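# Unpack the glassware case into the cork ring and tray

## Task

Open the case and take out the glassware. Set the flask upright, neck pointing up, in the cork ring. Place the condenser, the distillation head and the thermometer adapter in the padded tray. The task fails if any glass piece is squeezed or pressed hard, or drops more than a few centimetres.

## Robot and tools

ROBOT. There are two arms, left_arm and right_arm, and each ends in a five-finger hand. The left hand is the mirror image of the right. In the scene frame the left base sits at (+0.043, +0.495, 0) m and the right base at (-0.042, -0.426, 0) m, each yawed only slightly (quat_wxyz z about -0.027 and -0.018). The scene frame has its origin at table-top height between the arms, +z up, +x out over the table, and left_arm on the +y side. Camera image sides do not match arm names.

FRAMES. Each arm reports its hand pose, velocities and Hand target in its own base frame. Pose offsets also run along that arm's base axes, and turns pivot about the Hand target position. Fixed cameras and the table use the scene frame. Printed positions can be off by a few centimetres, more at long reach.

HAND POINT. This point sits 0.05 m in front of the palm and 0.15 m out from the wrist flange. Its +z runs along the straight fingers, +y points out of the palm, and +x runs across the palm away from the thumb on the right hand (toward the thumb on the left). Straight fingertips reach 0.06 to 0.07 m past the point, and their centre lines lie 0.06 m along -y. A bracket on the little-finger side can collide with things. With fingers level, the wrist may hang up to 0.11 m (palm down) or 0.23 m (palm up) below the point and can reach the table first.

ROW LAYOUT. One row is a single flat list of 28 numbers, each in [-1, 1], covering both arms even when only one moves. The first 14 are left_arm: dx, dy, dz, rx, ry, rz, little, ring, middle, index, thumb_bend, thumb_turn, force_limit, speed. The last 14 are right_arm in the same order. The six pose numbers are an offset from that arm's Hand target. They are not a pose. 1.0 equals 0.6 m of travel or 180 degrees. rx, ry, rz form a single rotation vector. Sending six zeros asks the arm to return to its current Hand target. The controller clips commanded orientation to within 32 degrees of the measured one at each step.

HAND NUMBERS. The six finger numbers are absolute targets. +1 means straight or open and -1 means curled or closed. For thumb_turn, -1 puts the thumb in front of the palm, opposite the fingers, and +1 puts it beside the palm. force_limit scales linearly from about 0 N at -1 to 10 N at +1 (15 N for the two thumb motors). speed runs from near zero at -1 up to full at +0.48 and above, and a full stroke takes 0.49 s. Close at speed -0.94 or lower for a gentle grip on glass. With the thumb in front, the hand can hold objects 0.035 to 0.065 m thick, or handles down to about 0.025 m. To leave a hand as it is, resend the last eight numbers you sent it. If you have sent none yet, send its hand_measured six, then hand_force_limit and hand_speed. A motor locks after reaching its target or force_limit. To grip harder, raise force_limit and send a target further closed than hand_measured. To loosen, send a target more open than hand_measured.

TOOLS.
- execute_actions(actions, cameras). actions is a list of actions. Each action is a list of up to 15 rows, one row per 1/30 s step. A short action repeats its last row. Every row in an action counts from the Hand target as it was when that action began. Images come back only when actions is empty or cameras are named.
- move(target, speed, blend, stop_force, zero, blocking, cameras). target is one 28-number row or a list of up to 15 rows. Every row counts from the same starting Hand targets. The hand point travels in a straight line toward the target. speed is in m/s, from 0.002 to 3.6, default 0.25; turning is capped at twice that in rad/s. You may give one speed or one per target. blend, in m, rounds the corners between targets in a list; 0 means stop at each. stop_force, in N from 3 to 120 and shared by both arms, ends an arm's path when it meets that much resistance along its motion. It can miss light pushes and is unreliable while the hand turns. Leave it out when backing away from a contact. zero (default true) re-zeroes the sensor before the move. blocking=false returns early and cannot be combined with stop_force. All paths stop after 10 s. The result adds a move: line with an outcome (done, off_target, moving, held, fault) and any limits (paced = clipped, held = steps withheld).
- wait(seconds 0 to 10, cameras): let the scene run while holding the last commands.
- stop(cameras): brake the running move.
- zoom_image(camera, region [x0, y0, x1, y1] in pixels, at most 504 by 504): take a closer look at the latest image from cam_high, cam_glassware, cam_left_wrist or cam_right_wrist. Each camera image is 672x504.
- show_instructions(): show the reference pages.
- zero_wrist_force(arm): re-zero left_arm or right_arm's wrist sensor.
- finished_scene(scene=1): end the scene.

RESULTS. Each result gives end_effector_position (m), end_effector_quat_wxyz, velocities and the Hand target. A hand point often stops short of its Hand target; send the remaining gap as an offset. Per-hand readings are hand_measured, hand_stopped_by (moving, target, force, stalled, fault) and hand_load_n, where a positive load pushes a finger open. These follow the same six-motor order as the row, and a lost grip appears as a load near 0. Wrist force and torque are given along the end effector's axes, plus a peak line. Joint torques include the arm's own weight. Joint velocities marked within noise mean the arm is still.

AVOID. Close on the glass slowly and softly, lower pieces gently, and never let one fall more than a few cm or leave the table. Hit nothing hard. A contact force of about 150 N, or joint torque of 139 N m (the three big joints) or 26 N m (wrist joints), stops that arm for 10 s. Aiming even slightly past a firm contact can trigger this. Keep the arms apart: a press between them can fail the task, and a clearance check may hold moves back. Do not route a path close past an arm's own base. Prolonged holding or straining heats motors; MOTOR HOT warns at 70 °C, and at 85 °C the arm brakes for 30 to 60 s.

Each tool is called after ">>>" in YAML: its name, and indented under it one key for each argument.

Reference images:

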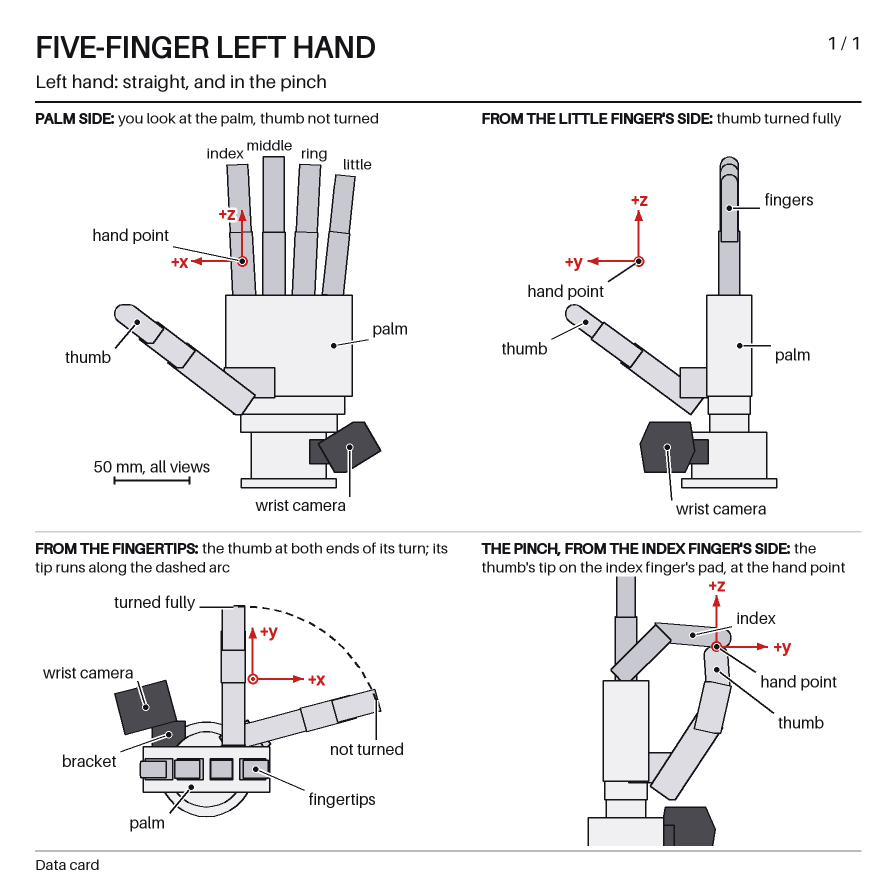

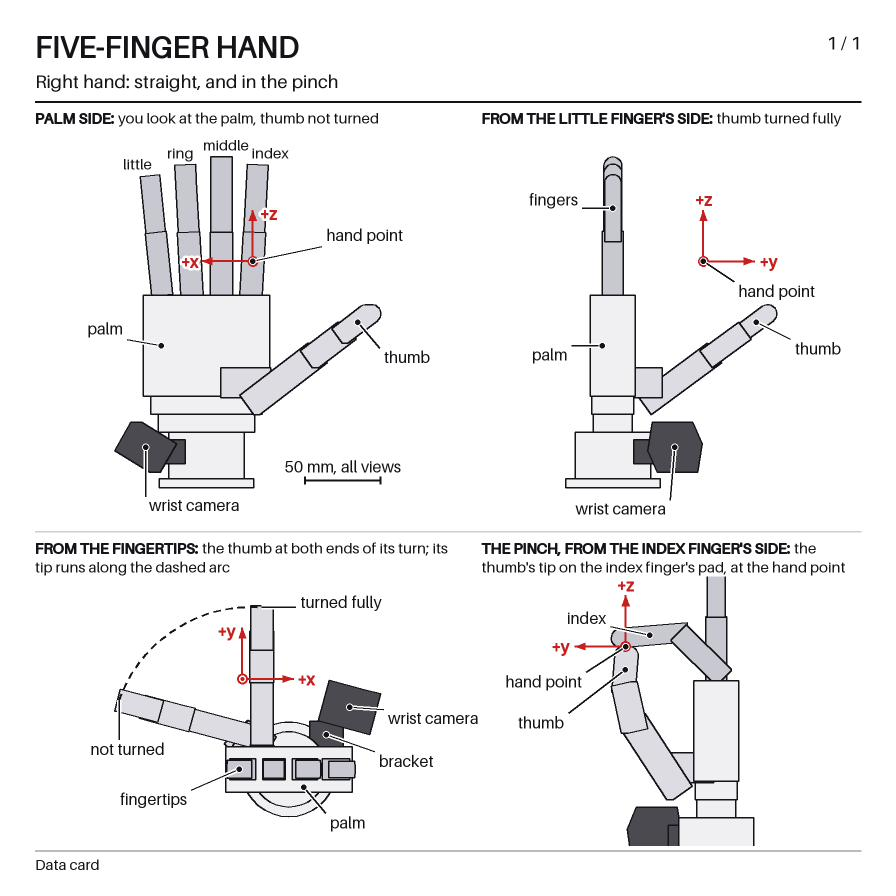

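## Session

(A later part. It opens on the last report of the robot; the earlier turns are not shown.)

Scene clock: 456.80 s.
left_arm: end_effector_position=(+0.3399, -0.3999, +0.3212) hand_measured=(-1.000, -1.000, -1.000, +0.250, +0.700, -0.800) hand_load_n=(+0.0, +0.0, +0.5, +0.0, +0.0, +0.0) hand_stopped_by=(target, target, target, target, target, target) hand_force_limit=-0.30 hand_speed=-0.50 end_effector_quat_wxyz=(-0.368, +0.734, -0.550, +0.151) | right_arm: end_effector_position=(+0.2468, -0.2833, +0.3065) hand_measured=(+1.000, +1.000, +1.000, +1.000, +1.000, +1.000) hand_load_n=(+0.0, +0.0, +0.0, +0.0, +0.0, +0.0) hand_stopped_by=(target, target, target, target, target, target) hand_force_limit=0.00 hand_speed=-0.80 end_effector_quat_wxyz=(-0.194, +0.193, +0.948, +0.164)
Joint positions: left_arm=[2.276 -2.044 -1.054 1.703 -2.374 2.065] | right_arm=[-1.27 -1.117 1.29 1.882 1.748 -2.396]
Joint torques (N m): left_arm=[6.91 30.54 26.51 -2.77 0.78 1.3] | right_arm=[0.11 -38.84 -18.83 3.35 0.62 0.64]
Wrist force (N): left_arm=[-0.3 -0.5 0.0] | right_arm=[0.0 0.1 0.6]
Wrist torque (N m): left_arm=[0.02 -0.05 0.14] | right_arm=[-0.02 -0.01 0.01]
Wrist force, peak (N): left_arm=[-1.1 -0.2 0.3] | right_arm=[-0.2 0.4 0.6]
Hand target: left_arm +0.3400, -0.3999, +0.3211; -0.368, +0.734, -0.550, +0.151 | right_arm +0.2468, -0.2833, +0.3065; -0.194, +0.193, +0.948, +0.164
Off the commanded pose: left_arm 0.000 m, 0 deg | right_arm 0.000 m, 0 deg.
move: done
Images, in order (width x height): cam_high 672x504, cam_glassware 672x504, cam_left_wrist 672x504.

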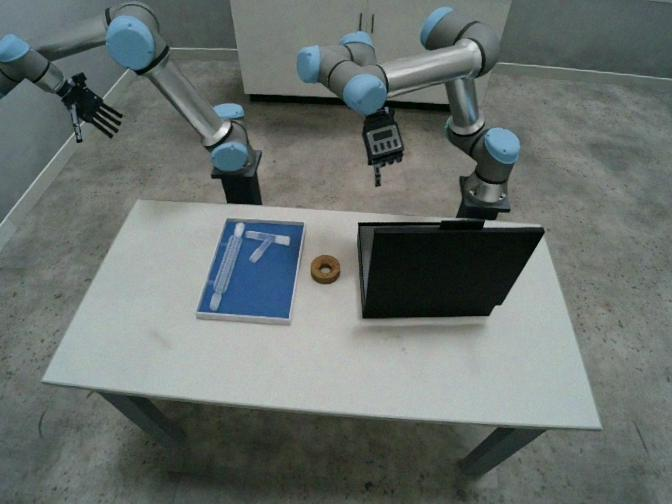

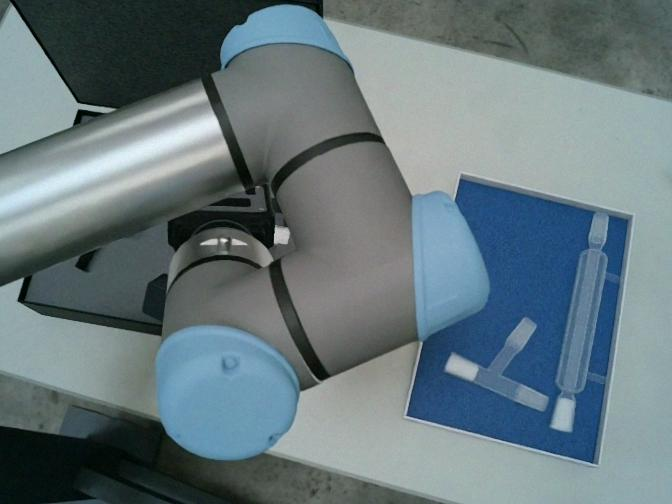

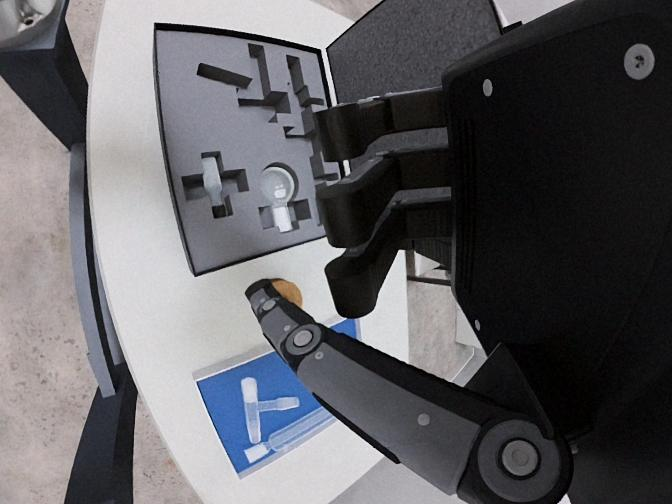

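>>> move:
  target:
    - [-0.0163,0.1402,-0.25,0,0,0,-1,-1,-1,0.2,0.35,-0.8,-0.5,-0.5,0,0,0,0,0,0,1,1,1,1,1,1,0.0,-0.8]
    - [-0.0163,0.1402,-0.335,0,0,0,-1,-1,-1,0.2,0.35,-0.8,-0.5,-0.5,0,0,0,0,0,0,1,1,1,1,1,1,0.0,-0.8]
  speed: 0.2
  blend: 0.01
  cameras: ["cam_glassware","cam_left_wrist"]

>>> zoom_image:
  camera: "cam_left_wrist"
  region: [200, 100, 460, 360]

Scene clock: 459.87 s.
left_arm: end_effector_position=(+0.3301, -0.3158, +0.1201) hand_measured=(-1.000, -1.000, -1.000, +0.200, +0.372, -0.800) hand_load_n=(+0.0, +0.0, -1.5, +0.0, +4.0, +5.0) hand_stopped_by=(target, target, target, target, force, target) hand_force_limit=-0.50 hand_speed=-0.50 end_effector_quat_wxyz=(-0.368, +0.734, -0.550, +0.151) | right_arm: end_effector_position=(+0.2468, -0.2833, +0.3065) hand_measured=(+1.000, +1.000, +1.000, +1.000, +1.000, +1.000) hand_load_n=(+0.0, +0.0, +0.5, +0.0, +0.0, +0.0) hand_stopped_by=(target, target, target, target, target, target) hand_force_limit=0.00 hand_speed=-0.80 end_effector_quat_wxyz=(-0.194, +0.193, +0.948, +0.164)
Joint positions: left_arm=[2.39 -1.949 -1.698 2.364 -2.348 2.224] | right_arm=[-1.27 -1.117 1.29 1.882 1.748 -2.396]
Joint torques (N m): left_arm=[4.48 36.87 20.97 -0.94 -2.06 2.23] | right_arm=[0.56 -40 -17.83 3.21 1.04 0.95]
Wrist force (N): left_arm=[-0.5 -0.8 -0.2] | right_arm=[0.0 0.2 0.4]
Wrist torque (N m): left_arm=[-0.09 -0.02 -0.10] | right_arm=[0.00 -0.01 0.02]
Wrist force, peak (N): left_arm=[0.1 -1.6 -1.4] | right_arm=[-0.4 0.4 0.5]
Hand target: left_arm +0.3302, -0.3158, +0.1201; -0.368, +0.734, -0.550, +0.151 | right_arm +0.2468, -0.2833, +0.3065; -0.194, +0.193, +0.948, +0.164
Off the commanded pose: left_arm 0.000 m, 0 deg | right_arm 0.000 m, 0 deg.
move: done
Images, in order (width x height): cam_glassware 672x504, cam_left_wrist 672x504.

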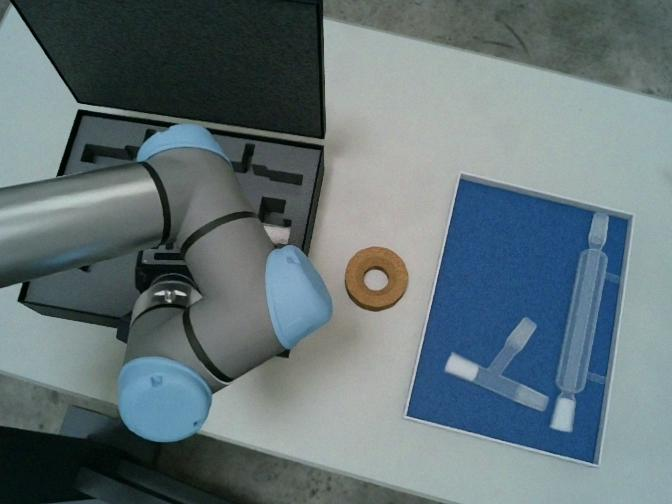

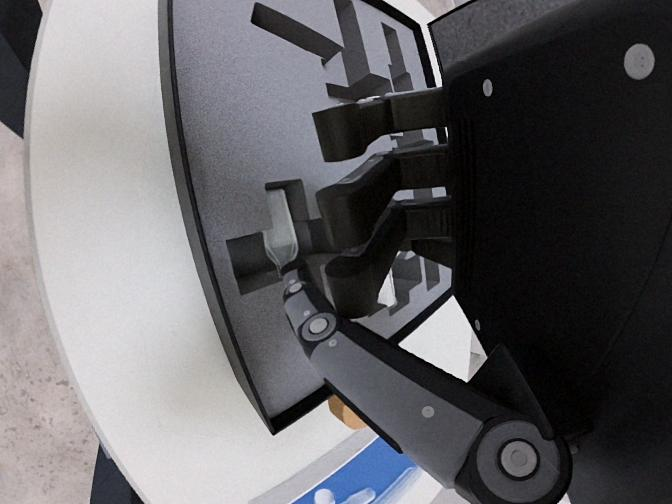

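Scaled by 1.938 from the camera's 672x504 image, which has a finer 960x720 frame.

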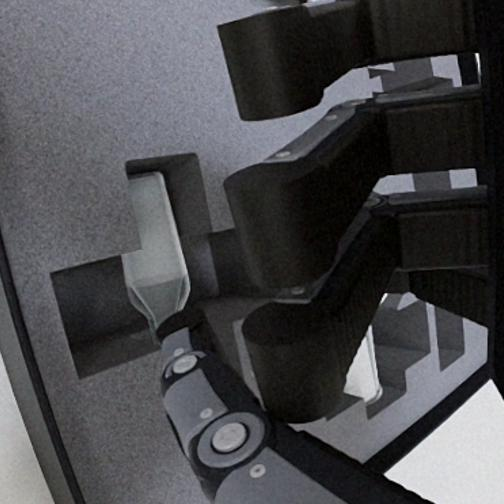

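>>> move:
  target:
    - [0.0007,0.003,0,0,0,0,-1,-1,-1,0.2,0.45,-0.72,-0.5,-0.5,0,0,0,0,0,0,1,1,1,1,1,1,0.0,-0.8]
    - [0.0007,0.003,-0.045,0,0,0,-1,-1,-1,0.2,0.45,-0.72,-0.5,-0.5,0,0,0,0,0,0,1,1,1,1,1,1,0.0,-0.8]
  speed: 0.1

>>> move:
  target:
    - [0,0,0,0,0,0,-1,-1,-1,0.2,0.35,-0.72,-0.5,-0.5,0,0,0,0,0,0,1,1,1,1,1,1,0.0,-0.8]
  speed: 0.1
  cameras: ["cam_glassware","cam_left_wrist"]

>>> zoom_image:
  camera: "cam_left_wrist"
  region: [200, 100, 460, 360]

Scene clock: 462.93 s.
left_arm: end_effector_position=(+0.3306, -0.3140, +0.0930) hand_measured=(-1.000, -1.000, -1.000, +0.200, +0.450, -0.720) hand_load_n=(+0.0, +0.0, +0.0, +0.0, +0.0, +0.0) hand_stopped_by=(target, target, target, target, target, target) hand_force_limit=-0.50 hand_speed=-0.50 end_effector_quat_wxyz=(-0.368, +0.734, -0.550, +0.151) | right_arm: end_effector_position=(+0.2468, -0.2833, +0.3065) hand_measured=(+1.000, +1.000, +1.000, +1.000, +1.000, +1.000) hand_load_n=(+0.0, +0.0, +0.0, +0.0, +0.0, +0.0) hand_stopped_by=(target, target, target, target, target, target) hand_force_limit=0.00 hand_speed=-0.80 end_effector_quat_wxyz=(-0.194, +0.193, +0.948, +0.164)
Joint positions: left_arm=[2.394 -1.978 -1.734 2.433 -2.347 2.229] | right_arm=[-1.27 -1.117 1.29 1.882 1.748 -2.396]
Joint torques (N m): left_arm=[-6.11 43.77 25.44 -4.43 0.25 0.57] | right_arm=[-0.24 -40.12 -17.62 3.28 0.87 0.7]
Wrist force (N): left_arm=[-0.3 -1.0 0.1] | right_arm=[0.0 0.4 0.2]
Wrist torque (N m): left_arm=[-0.12 -0.04 -0.07] | right_arm=[0.04 0.00 0.02]
Wrist force, peak (N): left_arm=[-0.8 -1.6 -0.5] | right_arm=[0.0 0.3 0.6]
Hand target: left_arm +0.3306, -0.3140, +0.0931; -0.368, +0.734, -0.550, +0.151 | right_arm +0.2468, -0.2833, +0.3065; -0.194, +0.193, +0.948, +0.164
Off the commanded pose: left_arm 0.000 m, 0 deg | right_arm 0.000 m, 0 deg.
move: done

Scene clock: 463.43 s.
left_arm: end_effector_position=(+0.3306, -0.3140, +0.0931) hand_measured=(-1.000, -1.000, -1.000, +0.200, +0.350, -0.720) hand_load_n=(+0.0, +0.0, +0.0, +0.0, +0.0, +0.0) hand_stopped_by=(target, target, target, target, target, target) hand_force_limit=-0.50 hand_speed=-0.50 end_effector_quat_wxyz=(-0.368, +0.734, -0.550, +0.151) | right_arm: end_effector_position=(+0.2468, -0.2833, +0.3065) hand_measured=(+1.000, +1.000, +1.000, +1.000, +1.000, +1.000) hand_load_n=(+0.0, +0.0, +0.0, +0.0, +0.0, +0.0) hand_stopped_by=(target, target, target, target, target, target) hand_force_limit=0.00 hand_speed=-0.80 end_effector_quat_wxyz=(-0.194, +0.193, +0.948, +0.164)
Joint positions: left_arm=[2.394 -1.978 -1.734 2.433 -2.347 2.229] | right_arm=[-1.27 -1.117 1.29 1.882 1.748 -2.396]
Joint torques (N m): left_arm=[-5.36 43.91 25.59 -3.67 -0.02 1.79] | right_arm=[1.98 -39.1 -17.51 3.32 0.73 0.78]
Wrist force (N): left_arm=[-0.4 -0.6 0.2] | right_arm=[0.1 0.4 0.3]
Wrist torque (N m): left_arm=[-0.08 -0.03 -0.08] | right_arm=[0.05 -0.01 0.02]
Wrist force, peak (N): left_arm=[-0.4 -1.0 0.1] | right_arm=[-0.1 0.4 0.6]
Hand target: left_arm +0.3306, -0.3140, +0.0931; -0.368, +0.734, -0.550, +0.151 | right_arm +0.2468, -0.2833, +0.3065; -0.194, +0.193, +0.948, +0.164
Off the commanded pose: left_arm 0.000 m, 0 deg | right_arm 0.000 m, 0 deg.
move: done
Images, in order (width x height): cam_glassware 672x504, cam_left_wrist 672x504.

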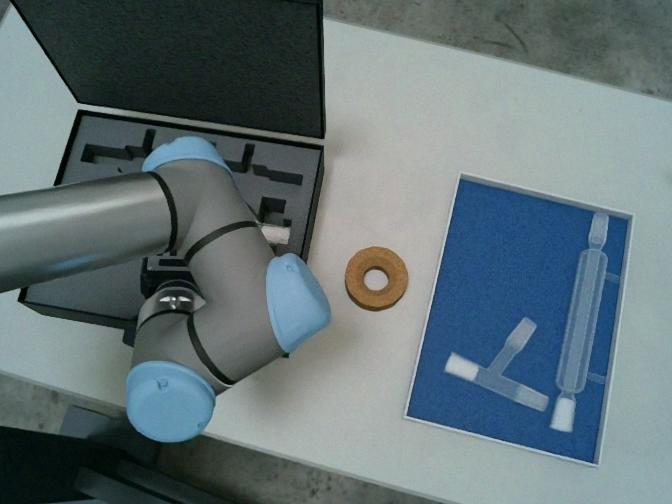

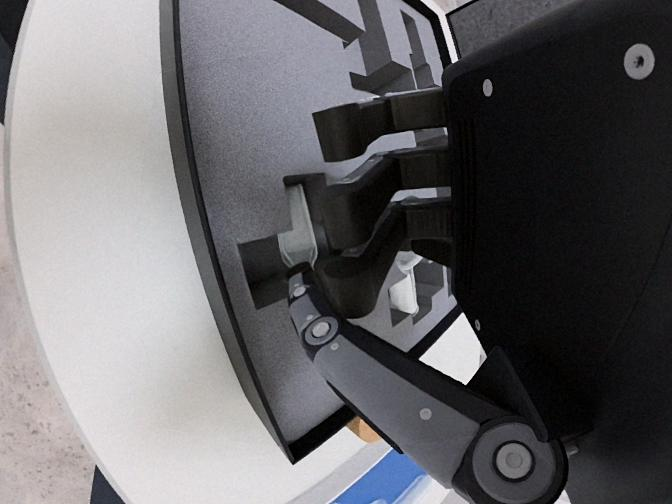

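Scaled by 1.938 from the camera's 672x504 image, which has a finer 960x720 frame.

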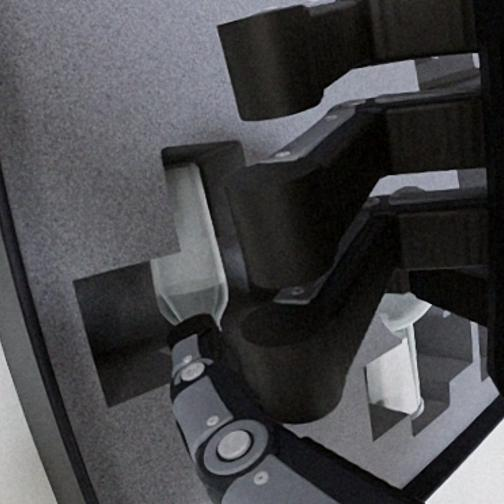

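>>> move:
  target:
    - [0,0.001,-0.0645,0,0,0,-1,-1,-1,0.2,0.35,-0.72,-0.5,-0.5,0,0,0,0,0,0,1,1,1,1,1,1,0.0,-0.8]
  speed: 0.02
  stop_force: 3
  cameras: ["cam_left_wrist"]

>>> zoom_image:
  camera: "cam_left_wrist"
  region: [200, 100, 460, 360]

Scene clock: 467.73 s.
left_arm: end_effector_position=(+0.3306, -0.3134, +0.0544) hand_measured=(-1.000, -1.000, -1.000, +0.200, +0.350, -0.720) hand_load_n=(+0.0, +0.5, +0.0, +0.0, +0.0, -0.5) hand_stopped_by=(target, target, target, target, target, target) hand_force_limit=-0.50 hand_speed=-0.50 end_effector_quat_wxyz=(-0.368, +0.734, -0.550, +0.151) | right_arm: end_effector_position=(+0.2468, -0.2833, +0.3065) hand_measured=(+1.000, +1.000, +1.000, +1.000, +1.000, +1.000) hand_load_n=(+0.0, +0.0, +0.0, +0.0, +0.0, +0.0) hand_stopped_by=(target, target, target, target, target, target) hand_force_limit=0.00 hand_speed=-0.80 end_effector_quat_wxyz=(-0.194, +0.193, +0.948, +0.164)
Joint positions: left_arm=[2.395 -2.03 -1.773 2.526 -2.346 2.231] | right_arm=[-1.27 -1.117 1.29 1.882 1.748 -2.396]
Joint torques (N m): left_arm=[4.19 45.81 24.1 -4.07 1.81 1.92] | right_arm=[0.59 -39.99 -18.96 3.48 0.97 0.63]
Wrist force (N): left_arm=[-0.8 -1.0 0.3] | right_arm=[-0.2 0.0 0.6]
Wrist torque (N m): left_arm=[-0.10 -0.03 -0.06] | right_arm=[-0.04 0.01 0.00]
Wrist force, peak (N): left_arm=[-1.2 -1.1 0.2] | right_arm=[0.1 0.2 0.7]
Hand target: left_arm +0.3306, -0.3134, +0.0544; -0.368, +0.734, -0.550, +0.151 | right_arm +0.2468, -0.2833, +0.3065; -0.194, +0.193, +0.948, +0.164
Off the commanded pose: left_arm 0.000 m, 0 deg | right_arm 0.000 m, 0 deg.
move: done
Images, in order (width x height): cam_left_wrist 672x504.

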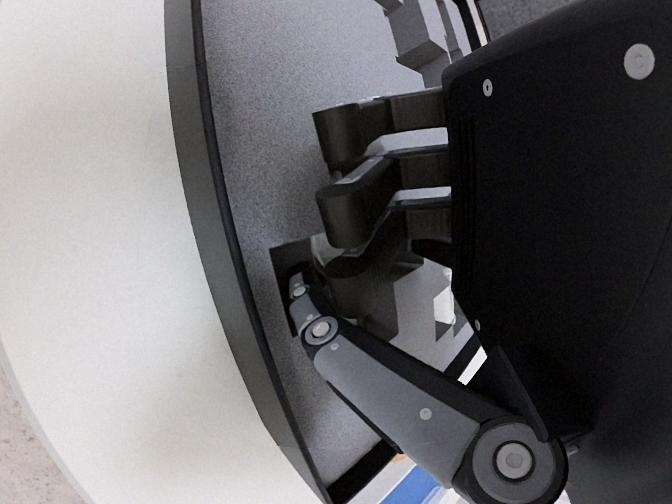

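Scaled by 1.938 from the camera's 672x504 image, which has a finer 960x720 frame.

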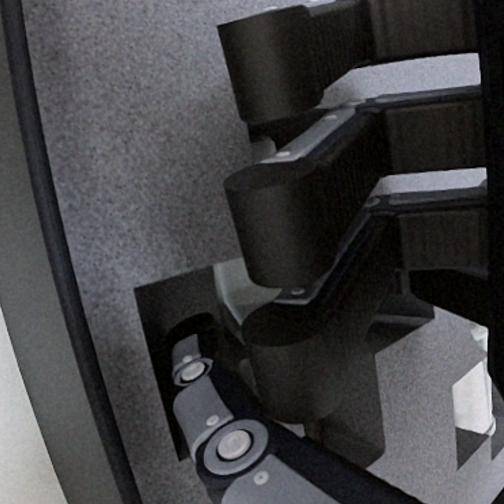

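>>> move:
  target:
    - [0,0,0,0,0,0,-1,-1,-1,-0.4,0.1,-0.72,-0.75,-0.9,0,0,0,0,0,0,1,1,1,1,1,1,0.0,-0.8]
  speed: 0.02
  cameras: ["cam_left_wrist"]

>>> zoom_image:
  camera: "cam_left_wrist"
  region: [200, 100, 460, 360]

Scene clock: 469.43 s.
left_arm: end_effector_position=(+0.3306, -0.3134, +0.0544) hand_measured=(-1.000, -1.000, -1.000, +0.072, +0.212, -0.720) hand_load_n=(+0.0, +0.0, +0.0, +3.5, +1.5, +0.0) hand_stopped_by=(target, target, target, force, force, target) hand_force_limit=-0.75 hand_speed=-0.90 end_effector_quat_wxyz=(-0.368, +0.734, -0.550, +0.151) | right_arm: end_effector_position=(+0.2468, -0.2833, +0.3065) hand_measured=(+1.000, +1.000, +1.000, +1.000, +1.000, +1.000) hand_load_n=(+0.0, +0.0, +0.0, +0.0, +0.0, +0.0) hand_stopped_by=(target, target, target, target, target, target) hand_force_limit=0.00 hand_speed=-0.80 end_effector_quat_wxyz=(-0.194, +0.193, +0.948, +0.164)
Joint positions: left_arm=[2.395 -2.03 -1.773 2.526 -2.346 2.231] | right_arm=[-1.27 -1.117 1.29 1.882 1.748 -2.396]
Joint torques (N m): left_arm=[1.37 44.92 23.95 -3.9 1.34 1.07] | right_arm=[1.24 -39.87 -18.23 3.45 0.76 0.6]
Wrist force (N): left_arm=[-0.1 -0.8 0.8] | right_arm=[-0.1 0.1 0.5]
Wrist torque (N m): left_arm=[-0.05 -0.02 -0.07] | right_arm=[-0.01 0.01 0.00]
Wrist force, peak (N): left_arm=[-0.2 -1.9 1.5] | right_arm=[0.0 0.4 0.7]
Hand target: left_arm +0.3306, -0.3134, +0.0544; -0.368, +0.734, -0.550, +0.151 | right_arm +0.2468, -0.2833, +0.3065; -0.194, +0.193, +0.948, +0.164
Off the commanded pose: left_arm 0.000 m, 0 deg | right_arm 0.000 m, 0 deg.
move: done
Images, in order (width x height): cam_left_wrist 672x504.

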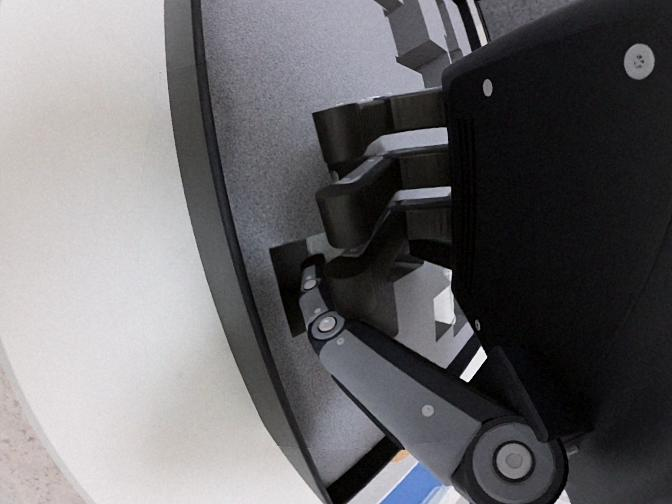

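Scaled by 1.938 from the camera's 672x504 image, which has a finer 960x720 frame.

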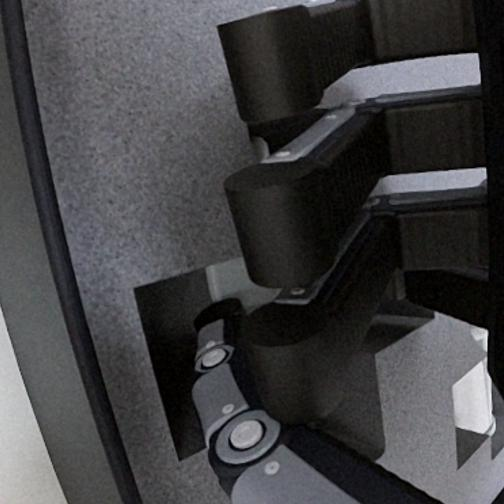

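>>> move:
  target:
    - [0,0,0,0,0,0,-1,-1,-1,-0.45,0.0,-0.72,-0.3,-0.92,0,0,0,0,0,0,1,1,1,1,1,1,0.0,-0.8]
  speed: 0.02

Scene clock: 470.53 s.
left_arm: end_effector_position=(+0.3306, -0.3134, +0.0544) hand_measured=(-1.000, -1.000, -1.000, +0.072, +0.152, -0.720) hand_load_n=(+0.0, +0.0, +0.0, +10.0, +5.0, +0.5) hand_stopped_by=(target, target, target, force, force, target) hand_force_limit=-0.30 hand_speed=-0.92 end_effector_quat_wxyz=(-0.368, +0.734, -0.550, +0.151) | right_arm: end_effector_position=(+0.2468, -0.2833, +0.3065) hand_measured=(+1.000, +1.000, +1.000, +1.000, +1.000, +1.000) hand_load_n=(+0.0, +0.0, +0.0, +0.0, +0.0, +0.0) hand_stopped_by=(target, target, target, target, target, target) hand_force_limit=0.00 hand_speed=-0.80 end_effector_quat_wxyz=(-0.194, +0.193, +0.948, +0.164)
Joint positions: left_arm=[2.395 -2.03 -1.773 2.526 -2.346 2.231] | right_arm=[-1.27 -1.117 1.29 1.882 1.748 -2.396]
Joint torques (N m): left_arm=[-0.89 44.5 21.58 -3.75 1.06 0.76] | right_arm=[1.43 -38.73 -19.35 3.21 0.86 0.56]
Wrist force (N): left_arm=[0.0 -0.9 0.9] | right_arm=[-0.3 0.2 0.4]
Wrist torque (N m): left_arm=[-0.08 -0.03 -0.07] | right_arm=[0.01 0.04 0.00]
Wrist force, peak (N): left_arm=[-0.2 -1.1 0.9] | right_arm=[0.0 0.2 0.6]
Hand target: left_arm +0.3306, -0.3134, +0.0544; -0.368, +0.734, -0.550, +0.151 | right_arm +0.2468, -0.2833, +0.3065; -0.194, +0.193, +0.948, +0.164
Off the commanded pose: left_arm 0.000 m, 0 deg | right_arm 0.000 m, 0 deg.
move: done

>>> move:
  target:
    - [0,0,0,0,0,0,-1,-1,-1,0.085,0.0,-0.72,-0.3,-0.92,0,0,0,0,0,0,1,1,1,1,1,1,0.0,-0.8]
  speed: 0.02

Scene clock: 471.40 s.
left_arm: end_effector_position=(+0.3306, -0.3134, +0.0544) hand_measured=(-1.000, -1.000, -1.000, +0.086, +0.152, -0.720) hand_load_n=(+0.0, +0.0, +0.0, +4.5, +2.5, +0.5) hand_stopped_by=(target, target, target, force, force, target) hand_force_limit=-0.30 hand_speed=-0.92 end_effector_quat_wxyz=(-0.368, +0.734, -0.550, +0.151) | right_arm: end_effector_position=(+0.2468, -0.2833, +0.3065) hand_measured=(+1.000, +1.000, +1.000, +1.000, +1.000, +1.000) hand_load_n=(+0.0, +0.0, +0.0, +0.0, -0.5, +0.0) hand_stopped_by=(target, target, target, target, target, target) hand_force_limit=0.00 hand_speed=-0.80 end_effector_quat_wxyz=(-0.194, +0.193, +0.948, +0.164)
Joint positions: left_arm=[2.395 -2.03 -1.773 2.526 -2.346 2.231] | right_arm=[-1.27 -1.117 1.29 1.882 1.748 -2.396]
Joint torques (N m): left_arm=[-2.52 43.54 19.05 -3.93 0.66 0.19] | right_arm=[0.8 -40.07 -18.21 3.26 0.61 0.81]
Wrist force (N): left_arm=[-0.2 -0.6 0.4] | right_arm=[0.0 0.1 0.2]
Wrist torque (N m): left_arm=[-0.08 -0.06 -0.07] | right_arm=[0.00 0.00 0.01]
Wrist force, peak (N): left_arm=[-0.1 -0.9 1.0] | right_arm=[-0.1 0.1 0.8]
Hand target: left_arm +0.3306, -0.3134, +0.0544; -0.368, +0.734, -0.550, +0.151 | right_arm +0.2468, -0.2833, +0.3065; -0.194, +0.193, +0.948, +0.164
Off the commanded pose: left_arm 0.000 m, 0 deg | right_arm 0.000 m, 0 deg.
move: done

>>> move:
  target:
    - [0,0,0.06,0,0,0,-1,-1,-1,0.085,0.0,-0.72,-0.3,-0.92,0,0,0,0,0,0,1,1,1,1,1,1,0.0,-0.8]
  speed: 0.015
  cameras: ["cam_left_wrist"]

>>> zoom_image:
  camera: "cam_left_wrist"
  region: [200, 100, 460, 360]

Scene clock: 474.30 s.
left_arm: end_effector_position=(+0.3306, -0.3134, +0.0906) hand_measured=(-1.000, -1.000, -1.000, +0.086, +0.152, -0.720) hand_load_n=(+0.0, +0.0, +0.0, +4.5, +2.5, +0.0) hand_stopped_by=(target, target, target, force, force, target) hand_force_limit=-0.30 hand_speed=-0.92 end_effector_quat_wxyz=(-0.368, +0.734, -0.550, +0.151) | right_arm: end_effector_position=(+0.2468, -0.2833, +0.3065) hand_measured=(+1.000, +1.000, +1.000, +1.000, +1.000, +1.000) hand_load_n=(+0.0, +0.0, +0.0, +0.0, -0.5, +0.0) hand_stopped_by=(target, target, target, target, target, target) hand_force_limit=0.00 hand_speed=-0.80 end_effector_quat_wxyz=(-0.194, +0.193, +0.948, +0.164)
Joint positions: left_arm=[2.395 -1.98 -1.738 2.441 -2.346 2.231] | right_arm=[-1.27 -1.117 1.29 1.882 1.748 -2.396]
Joint torques (N m): left_arm=[-4.86 32.29 17.04 -0.77 -0.05 2.1] | right_arm=[2.65 -38.97 -17.47 3.24 0.68 0.75]
Wrist force (N): left_arm=[-0.3 -0.9 0.4] | right_arm=[-0.3 0.1 0.3]
Wrist torque (N m): left_arm=[-0.14 -0.03 -0.07] | right_arm=[0.00 0.04 0.00]
Wrist force, peak (N): left_arm=[-0.3 -0.8 0.6] | right_arm=[-0.2 0.3 0.8]
Hand target: left_arm +0.3306, -0.3134, +0.0904; -0.368, +0.734, -0.550, +0.151 | right_arm +0.2468, -0.2833, +0.3065; -0.194, +0.193, +0.948, +0.164
Off the commanded pose: left_arm 0.000 m, 0 deg | right_arm 0.000 m, 0 deg.
move: done
Images, in order (width x height): cam_left_wrist 672x504.

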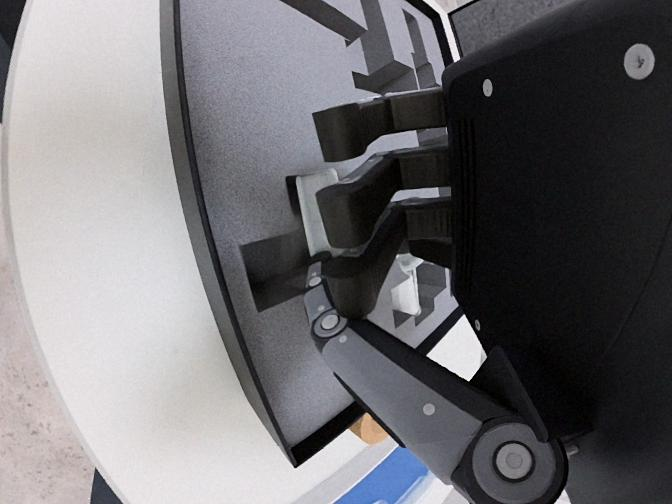

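Scaled by 1.938 from the camera's 672x504 image, which has a finer 960x720 frame.

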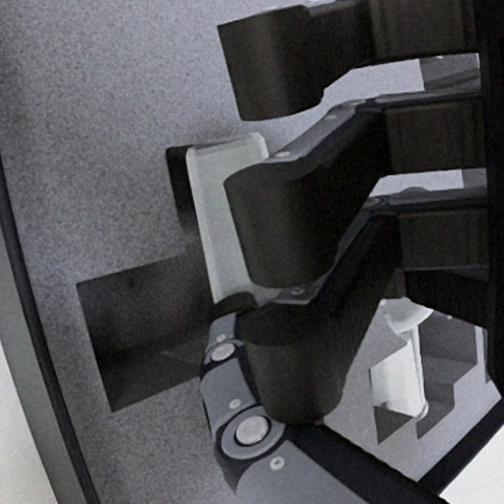

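>>> move:
  target:
    - [0,0,0.1,0,0,0,-1,-1,-1,0.085,0.0,-0.72,-0.3,-0.92,0,0,0,0,0,0,1,1,1,1,1,1,0.0,-0.8]
    - [0.01,-0.04,0.34,0,0,-0.02,-1,-1,-1,0.085,0.0,-0.72,-0.3,-0.92,0,0,0,0,0,0,1,1,1,1,1,1,0.0,-0.8]
    - [0.0823,-0.2777,0.35,0,0,-0.194,-1,-1,-1,0.085,0.0,-0.72,-0.3,-0.92,0,0,0,0,0,0,1,1,1,1,1,1,0.0,-0.8]
  speed: [0.1,0.18,0.18]
  blend: 0.02
  cameras: ["cam_high","cam_glassware","cam_left_wrist"]

Scene clock: 480.53 s.
left_arm: end_effector_position=(+0.3800, -0.4801, +0.3004) hand_measured=(-1.000, -1.000, -1.000, +0.086, +0.150, -0.720) hand_load_n=(+0.0, +0.0, +0.0, +3.0, +1.5, +0.0) hand_stopped_by=(target, target, target, force, force, target) hand_force_limit=-0.30 hand_speed=-0.92 end_effector_quat_wxyz=(+0.305, -0.535, +0.745, -0.255) | right_arm: end_effector_position=(+0.2468, -0.2833, +0.3065) hand_measured=(+1.000, +1.000, +1.000, +1.000, +1.000, +1.000) hand_load_n=(+0.0, +0.0, +0.0, +0.0, +0.0, +0.0) hand_stopped_by=(target, target, target, target, target, target) hand_force_limit=0.00 hand_speed=-0.80 end_effector_quat_wxyz=(-0.194, +0.193, +0.948, +0.164)
Joint positions: left_arm=[2.323 -2.027 -1.02 2.141 -2.089 2.831] | right_arm=[-1.27 -1.117 1.29 1.882 1.748 -2.396]
Joint torques (N m): left_arm=[5.65 49.93 14.7 -3.14 -1.82 -0.94] | right_arm=[0.77 -40.47 -18.11 3.22 0.63 0.68]
Wrist force (N): left_arm=[-0.2 -0.7 0.2] | right_arm=[-0.1 0.2 0.6]
Wrist torque (N m): left_arm=[-0.08 -0.07 0.17] | right_arm=[-0.01 0.00 0.00]
Wrist force, peak (N): left_arm=[-1.2 -1.1 -0.5] | right_arm=[0.0 0.5 0.7]
Hand target: left_arm +0.3800, -0.4800, +0.3004; +0.305, -0.535, +0.745, -0.255 | right_arm +0.2468, -0.2833, +0.3065; -0.194, +0.193, +0.948, +0.164
Off the commanded pose: left_arm 0.000 m, 0 deg | right_arm 0.000 m, 0 deg.
move: done
Images, in order (width x height): cam_high 672x504, cam_glassware 672x504, cam_left_wrist 672x504.

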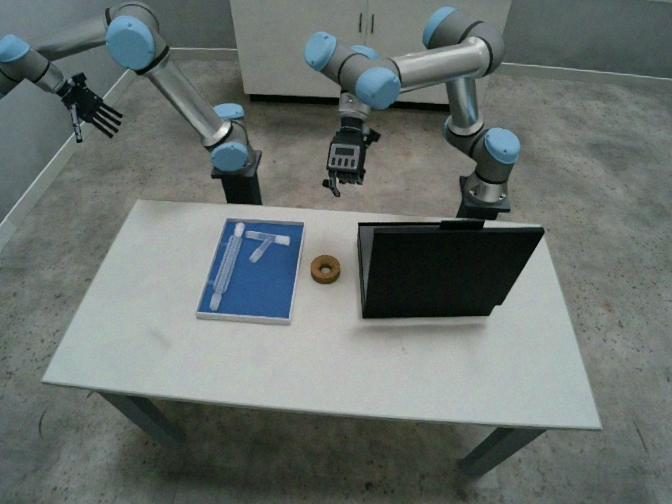

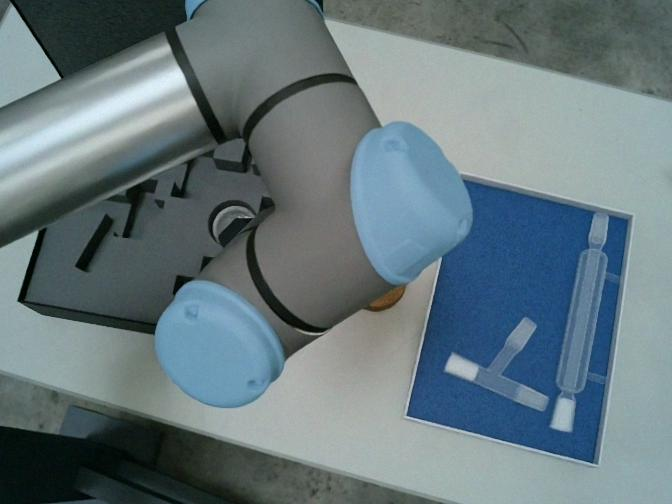

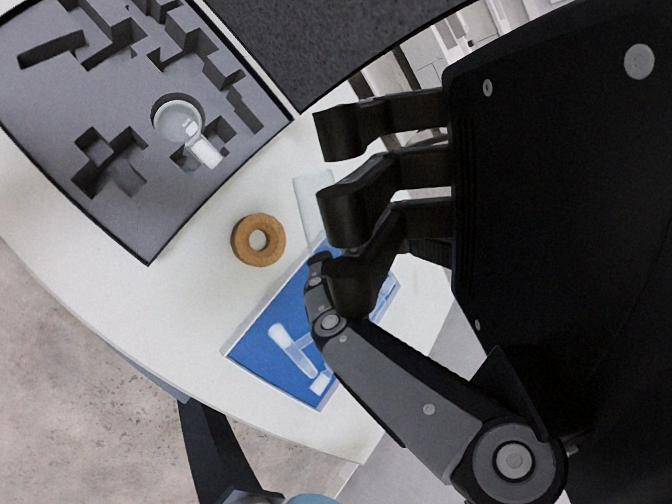

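>>> move:
  target:
    - [0,0,0,0,0,0,-1,-1,-1,0.085,0.01,-0.72,-0.65,-0.94,0,0,0,0,0,0,1,1,1,1,1,1,0.0,-0.8]
  speed: 0.1

>>> zoom_image:
  camera: "cam_left_wrist"
  region: [200, 100, 460, 360]

Scene clock: 484.70 s.
left_arm: end_effector_position=(+0.3800, -0.4800, +0.3004) hand_measured=(-1.000, -1.000, -1.000, +0.086, +0.134, -0.720) hand_load_n=(+0.0, +0.0, +0.0, +5.0, +2.5, +0.5) hand_stopped_by=(target, target, target, force, force, target) hand_force_limit=-0.65 hand_speed=-0.94 end_effector_quat_wxyz=(+0.305, -0.535, +0.745, -0.255) | right_arm: end_effector_position=(+0.2468, -0.2833, +0.3065) hand_measured=(+1.000, +1.000, +1.000, +1.000, +1.000, +1.000) hand_load_n=(+0.0, -0.5, +0.0, +0.0, +0.0, +0.0) hand_stopped_by=(target, target, target, target, target, target) hand_force_limit=0.00 hand_speed=-0.80 end_effector_quat_wxyz=(-0.194, +0.193, +0.948, +0.164)
Joint positions: left_arm=[2.323 -2.027 -1.02 2.141 -2.089 2.831] | right_arm=[-1.27 -1.117 1.29 1.882 1.748 -2.396]
Joint torques (N m): left_arm=[5.76 50.51 12.04 -3.04 1.3 1.71] | right_arm=[1.58 -40.07 -18.43 3.38 0.76 0.81]
Wrist force (N): left_arm=[-0.3 -0.7 0.1] | right_arm=[-0.1 0.1 0.4]
Wrist torque (N m): left_arm=[-0.07 -0.06 0.16] | right_arm=[0.00 0.01 0.00]
Wrist force, peak (N): left_arm=[0.0 -0.9 0.5] | right_arm=[0.2 0.4 0.7]
Hand target: left_arm +0.3800, -0.4800, +0.3004; +0.305, -0.535, +0.745, -0.255 | right_arm +0.2468, -0.2833, +0.3065; -0.194, +0.193, +0.948, +0.164
Off the commanded pose: left_arm 0.000 m, 0 deg | right_arm 0.000 m, 0 deg.
move: done

Scaled by 1.938 from the camera's 672x504 image, which has a finer 960x720 frame.
This view is cut from an older image: the scene may have changed since it was taken.

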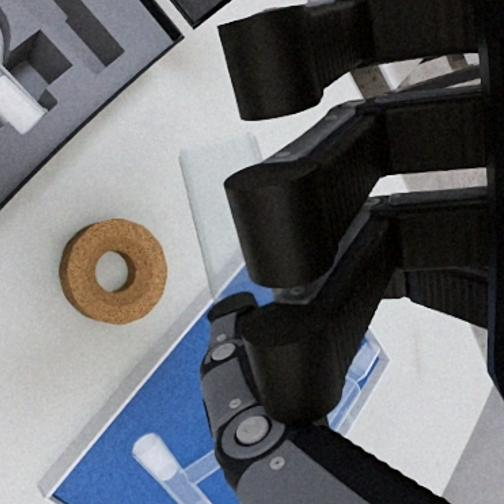

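>>> move:
  target:
    - [0.05,-0.22,0,0,0,-0.1944,-1,-1,-1,0.085,0.01,-0.72,-0.65,-0.94,0,0,0,0,0,0,1,1,1,1,1,1,0.0,-0.8]
  speed: 0.18
  cameras: ["cam_high","cam_glassware","cam_left_wrist"]

Scene clock: 487.13 s.
left_arm: end_effector_position=(+0.4101, -0.6120, +0.3004) hand_measured=(-1.000, -1.000, -1.000, +0.086, +0.134, -0.720) hand_load_n=(+0.0, +0.0, +0.0, +5.0, +2.5, +0.5) hand_stopped_by=(target, target, target, force, force, target) hand_force_limit=-0.65 hand_speed=-0.94 end_effector_quat_wxyz=(+0.215, -0.287, +0.872, -0.335) | right_arm: end_effector_position=(+0.2468, -0.2833, +0.3065) hand_measured=(+1.000, +1.000, +1.000, +1.000, +1.000, +1.000) hand_load_n=(+0.0, -0.5, +0.0, +0.0, +0.0, +0.0) hand_stopped_by=(target, target, target, target, target, target) hand_force_limit=0.00 hand_speed=-0.80 end_effector_quat_wxyz=(-0.194, +0.193, +0.948, +0.164)
Joint positions: left_arm=[2.341 -2.284 -0.579 2.106 -1.657 3.313] | right_arm=[-1.27 -1.117 1.29 1.882 1.748 -2.396]
Joint torques (N m): left_arm=[-6.71 58.34 16.33 1.55 -0.4 -1.21] | right_arm=[0.88 -39.09 -18.38 3.1 0.88 0.62]
Wrist force (N): left_arm=[-0.5 0.0 0.6] | right_arm=[-0.1 0.1 0.4]
Wrist torque (N m): left_arm=[-0.02 -0.01 0.11] | right_arm=[-0.01 0.01 0.01]
Wrist force, peak (N): left_arm=[-0.4 -0.6 0.8] | right_arm=[-0.2 0.5 0.7]
Hand target: left_arm +0.4100, -0.6120, +0.3004; +0.215, -0.287, +0.872, -0.335 | right_arm +0.2468, -0.2833, +0.3065; -0.194, +0.193, +0.948, +0.164
Off the commanded pose: left_arm 0.000 m, 0 deg | right_arm 0.000 m, 0 deg.
move: done
Images, in order (width x height): cam_high 672x504, cam_glassware 672x504, cam_left_wrist 672x504.

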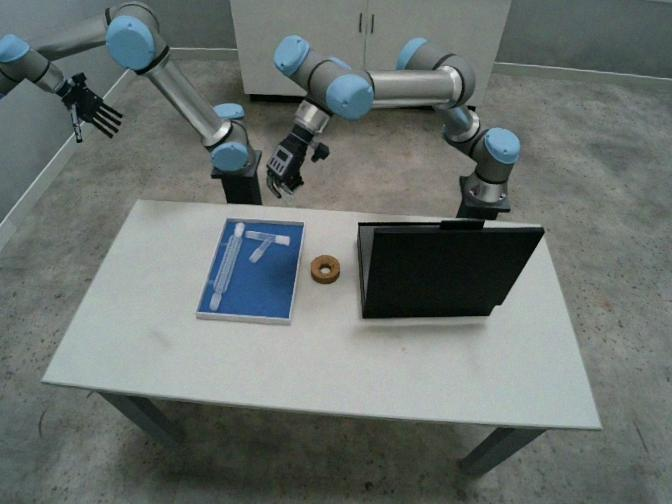

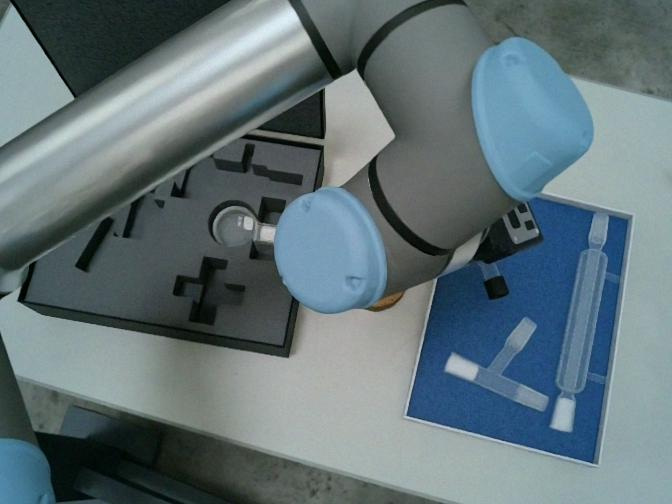

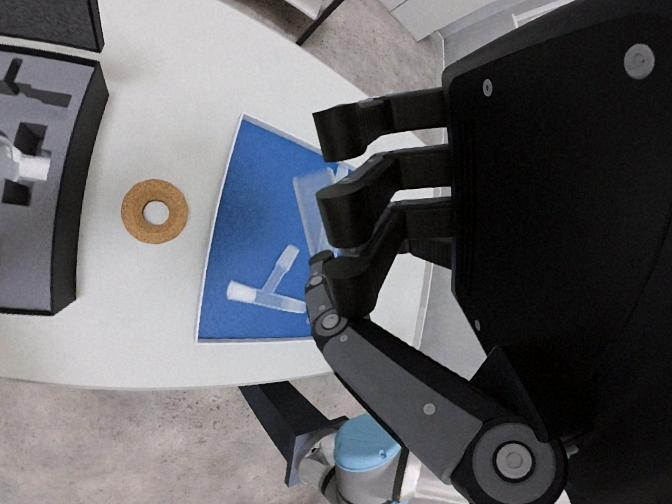

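>>> move:
  target:
    - [0.005,-0.05,-0.33,0,0,0,-1,-1,-1,0.085,0.01,-0.72,-0.65,-0.94,0,0,0,0,0,0,1,1,1,1,1,1,0.0,-0.8]
  speed: 0.12
  stop_force: 12
  cameras: ["cam_high","cam_glassware","cam_left_wrist"]

Scene clock: 490.77 s.
left_arm: end_effector_position=(+0.4130, -0.6420, +0.1024) hand_measured=(-1.000, -1.000, -1.000, +0.086, +0.134, -0.720) hand_load_n=(+0.0, +0.0, +0.0, +5.0, +2.5, +0.5) hand_stopped_by=(target, target, target, force, force, target) hand_force_limit=-0.65 hand_speed=-0.94 end_effector_quat_wxyz=(+0.215, -0.287, +0.872, -0.335) | right_arm: end_effector_position=(+0.2468, -0.2833, +0.3065) hand_measured=(+1.000, +1.000, +1.000, +1.000, +1.000, +1.000) hand_load_n=(+0.0, +0.5, +0.0, +0.0, +0.0, +0.0) hand_stopped_by=(target, target, target, target, target, target) hand_force_limit=0.00 hand_speed=-0.80 end_effector_quat_wxyz=(-0.194, +0.193, +0.948, +0.164)
Joint positions: left_arm=[2.31 -2.346 -0.98 2.568 -1.679 3.292] | right_arm=[-1.27 -1.117 1.29 1.882 1.748 -2.396]
Joint torques (N m): left_arm=[7.08 62.63 30.75 0.9 2.15 1.76] | right_arm=[1.33 -39.22 -18.88 3.23 0.97 0.68]
Wrist force (N): left_arm=[-0.7 0.1 0.5] | right_arm=[-0.4 0.2 0.4]
Wrist torque (N m): left_arm=[0.02 0.03 0.11] | right_arm=[0.00 0.05 -0.01]
Wrist force, peak (N): left_arm=[-0.1 0.8 1.4] | right_arm=[0.0 0.3 0.8]
Hand target: left_arm +0.4130, -0.6420, +0.1024; +0.215, -0.287, +0.872, -0.335 | right_arm +0.2468, -0.2833, +0.3065; -0.194, +0.193, +0.948, +0.164
Off the commanded pose: left_arm 0.000 m, 0 deg | right_arm 0.000 m, 0 deg.
move: done
Images, in order (width x height): cam_high 672x504, cam_glassware 672x504, cam_left_wrist 672x504.

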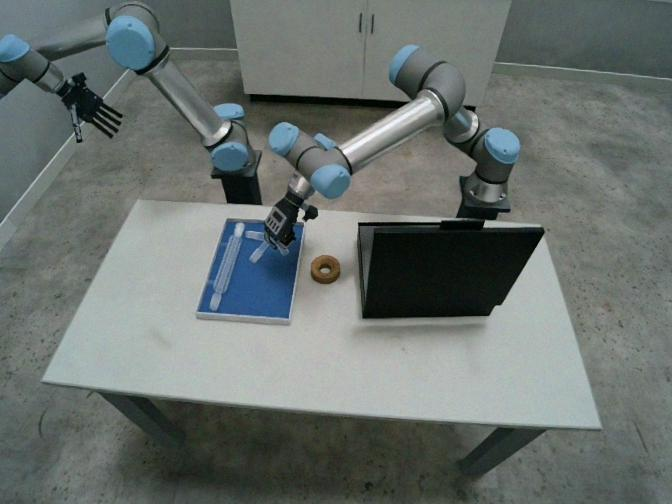

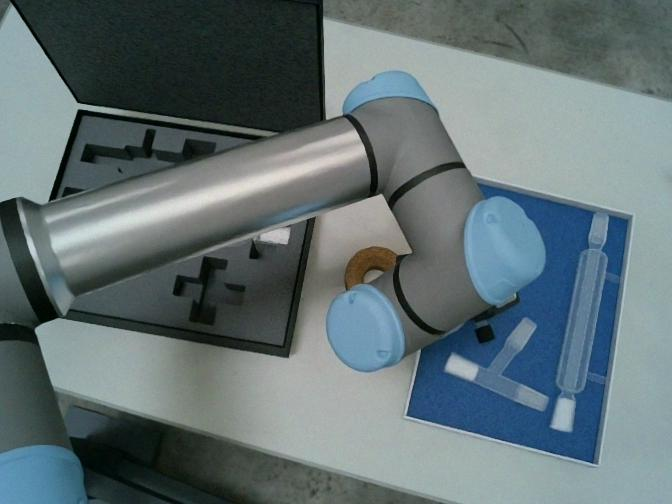

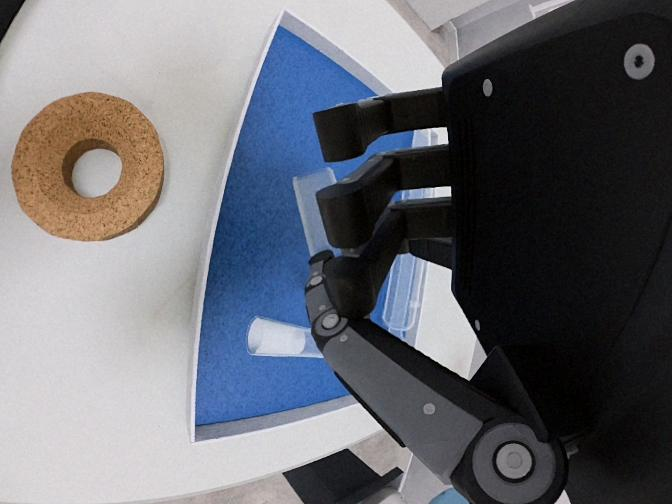

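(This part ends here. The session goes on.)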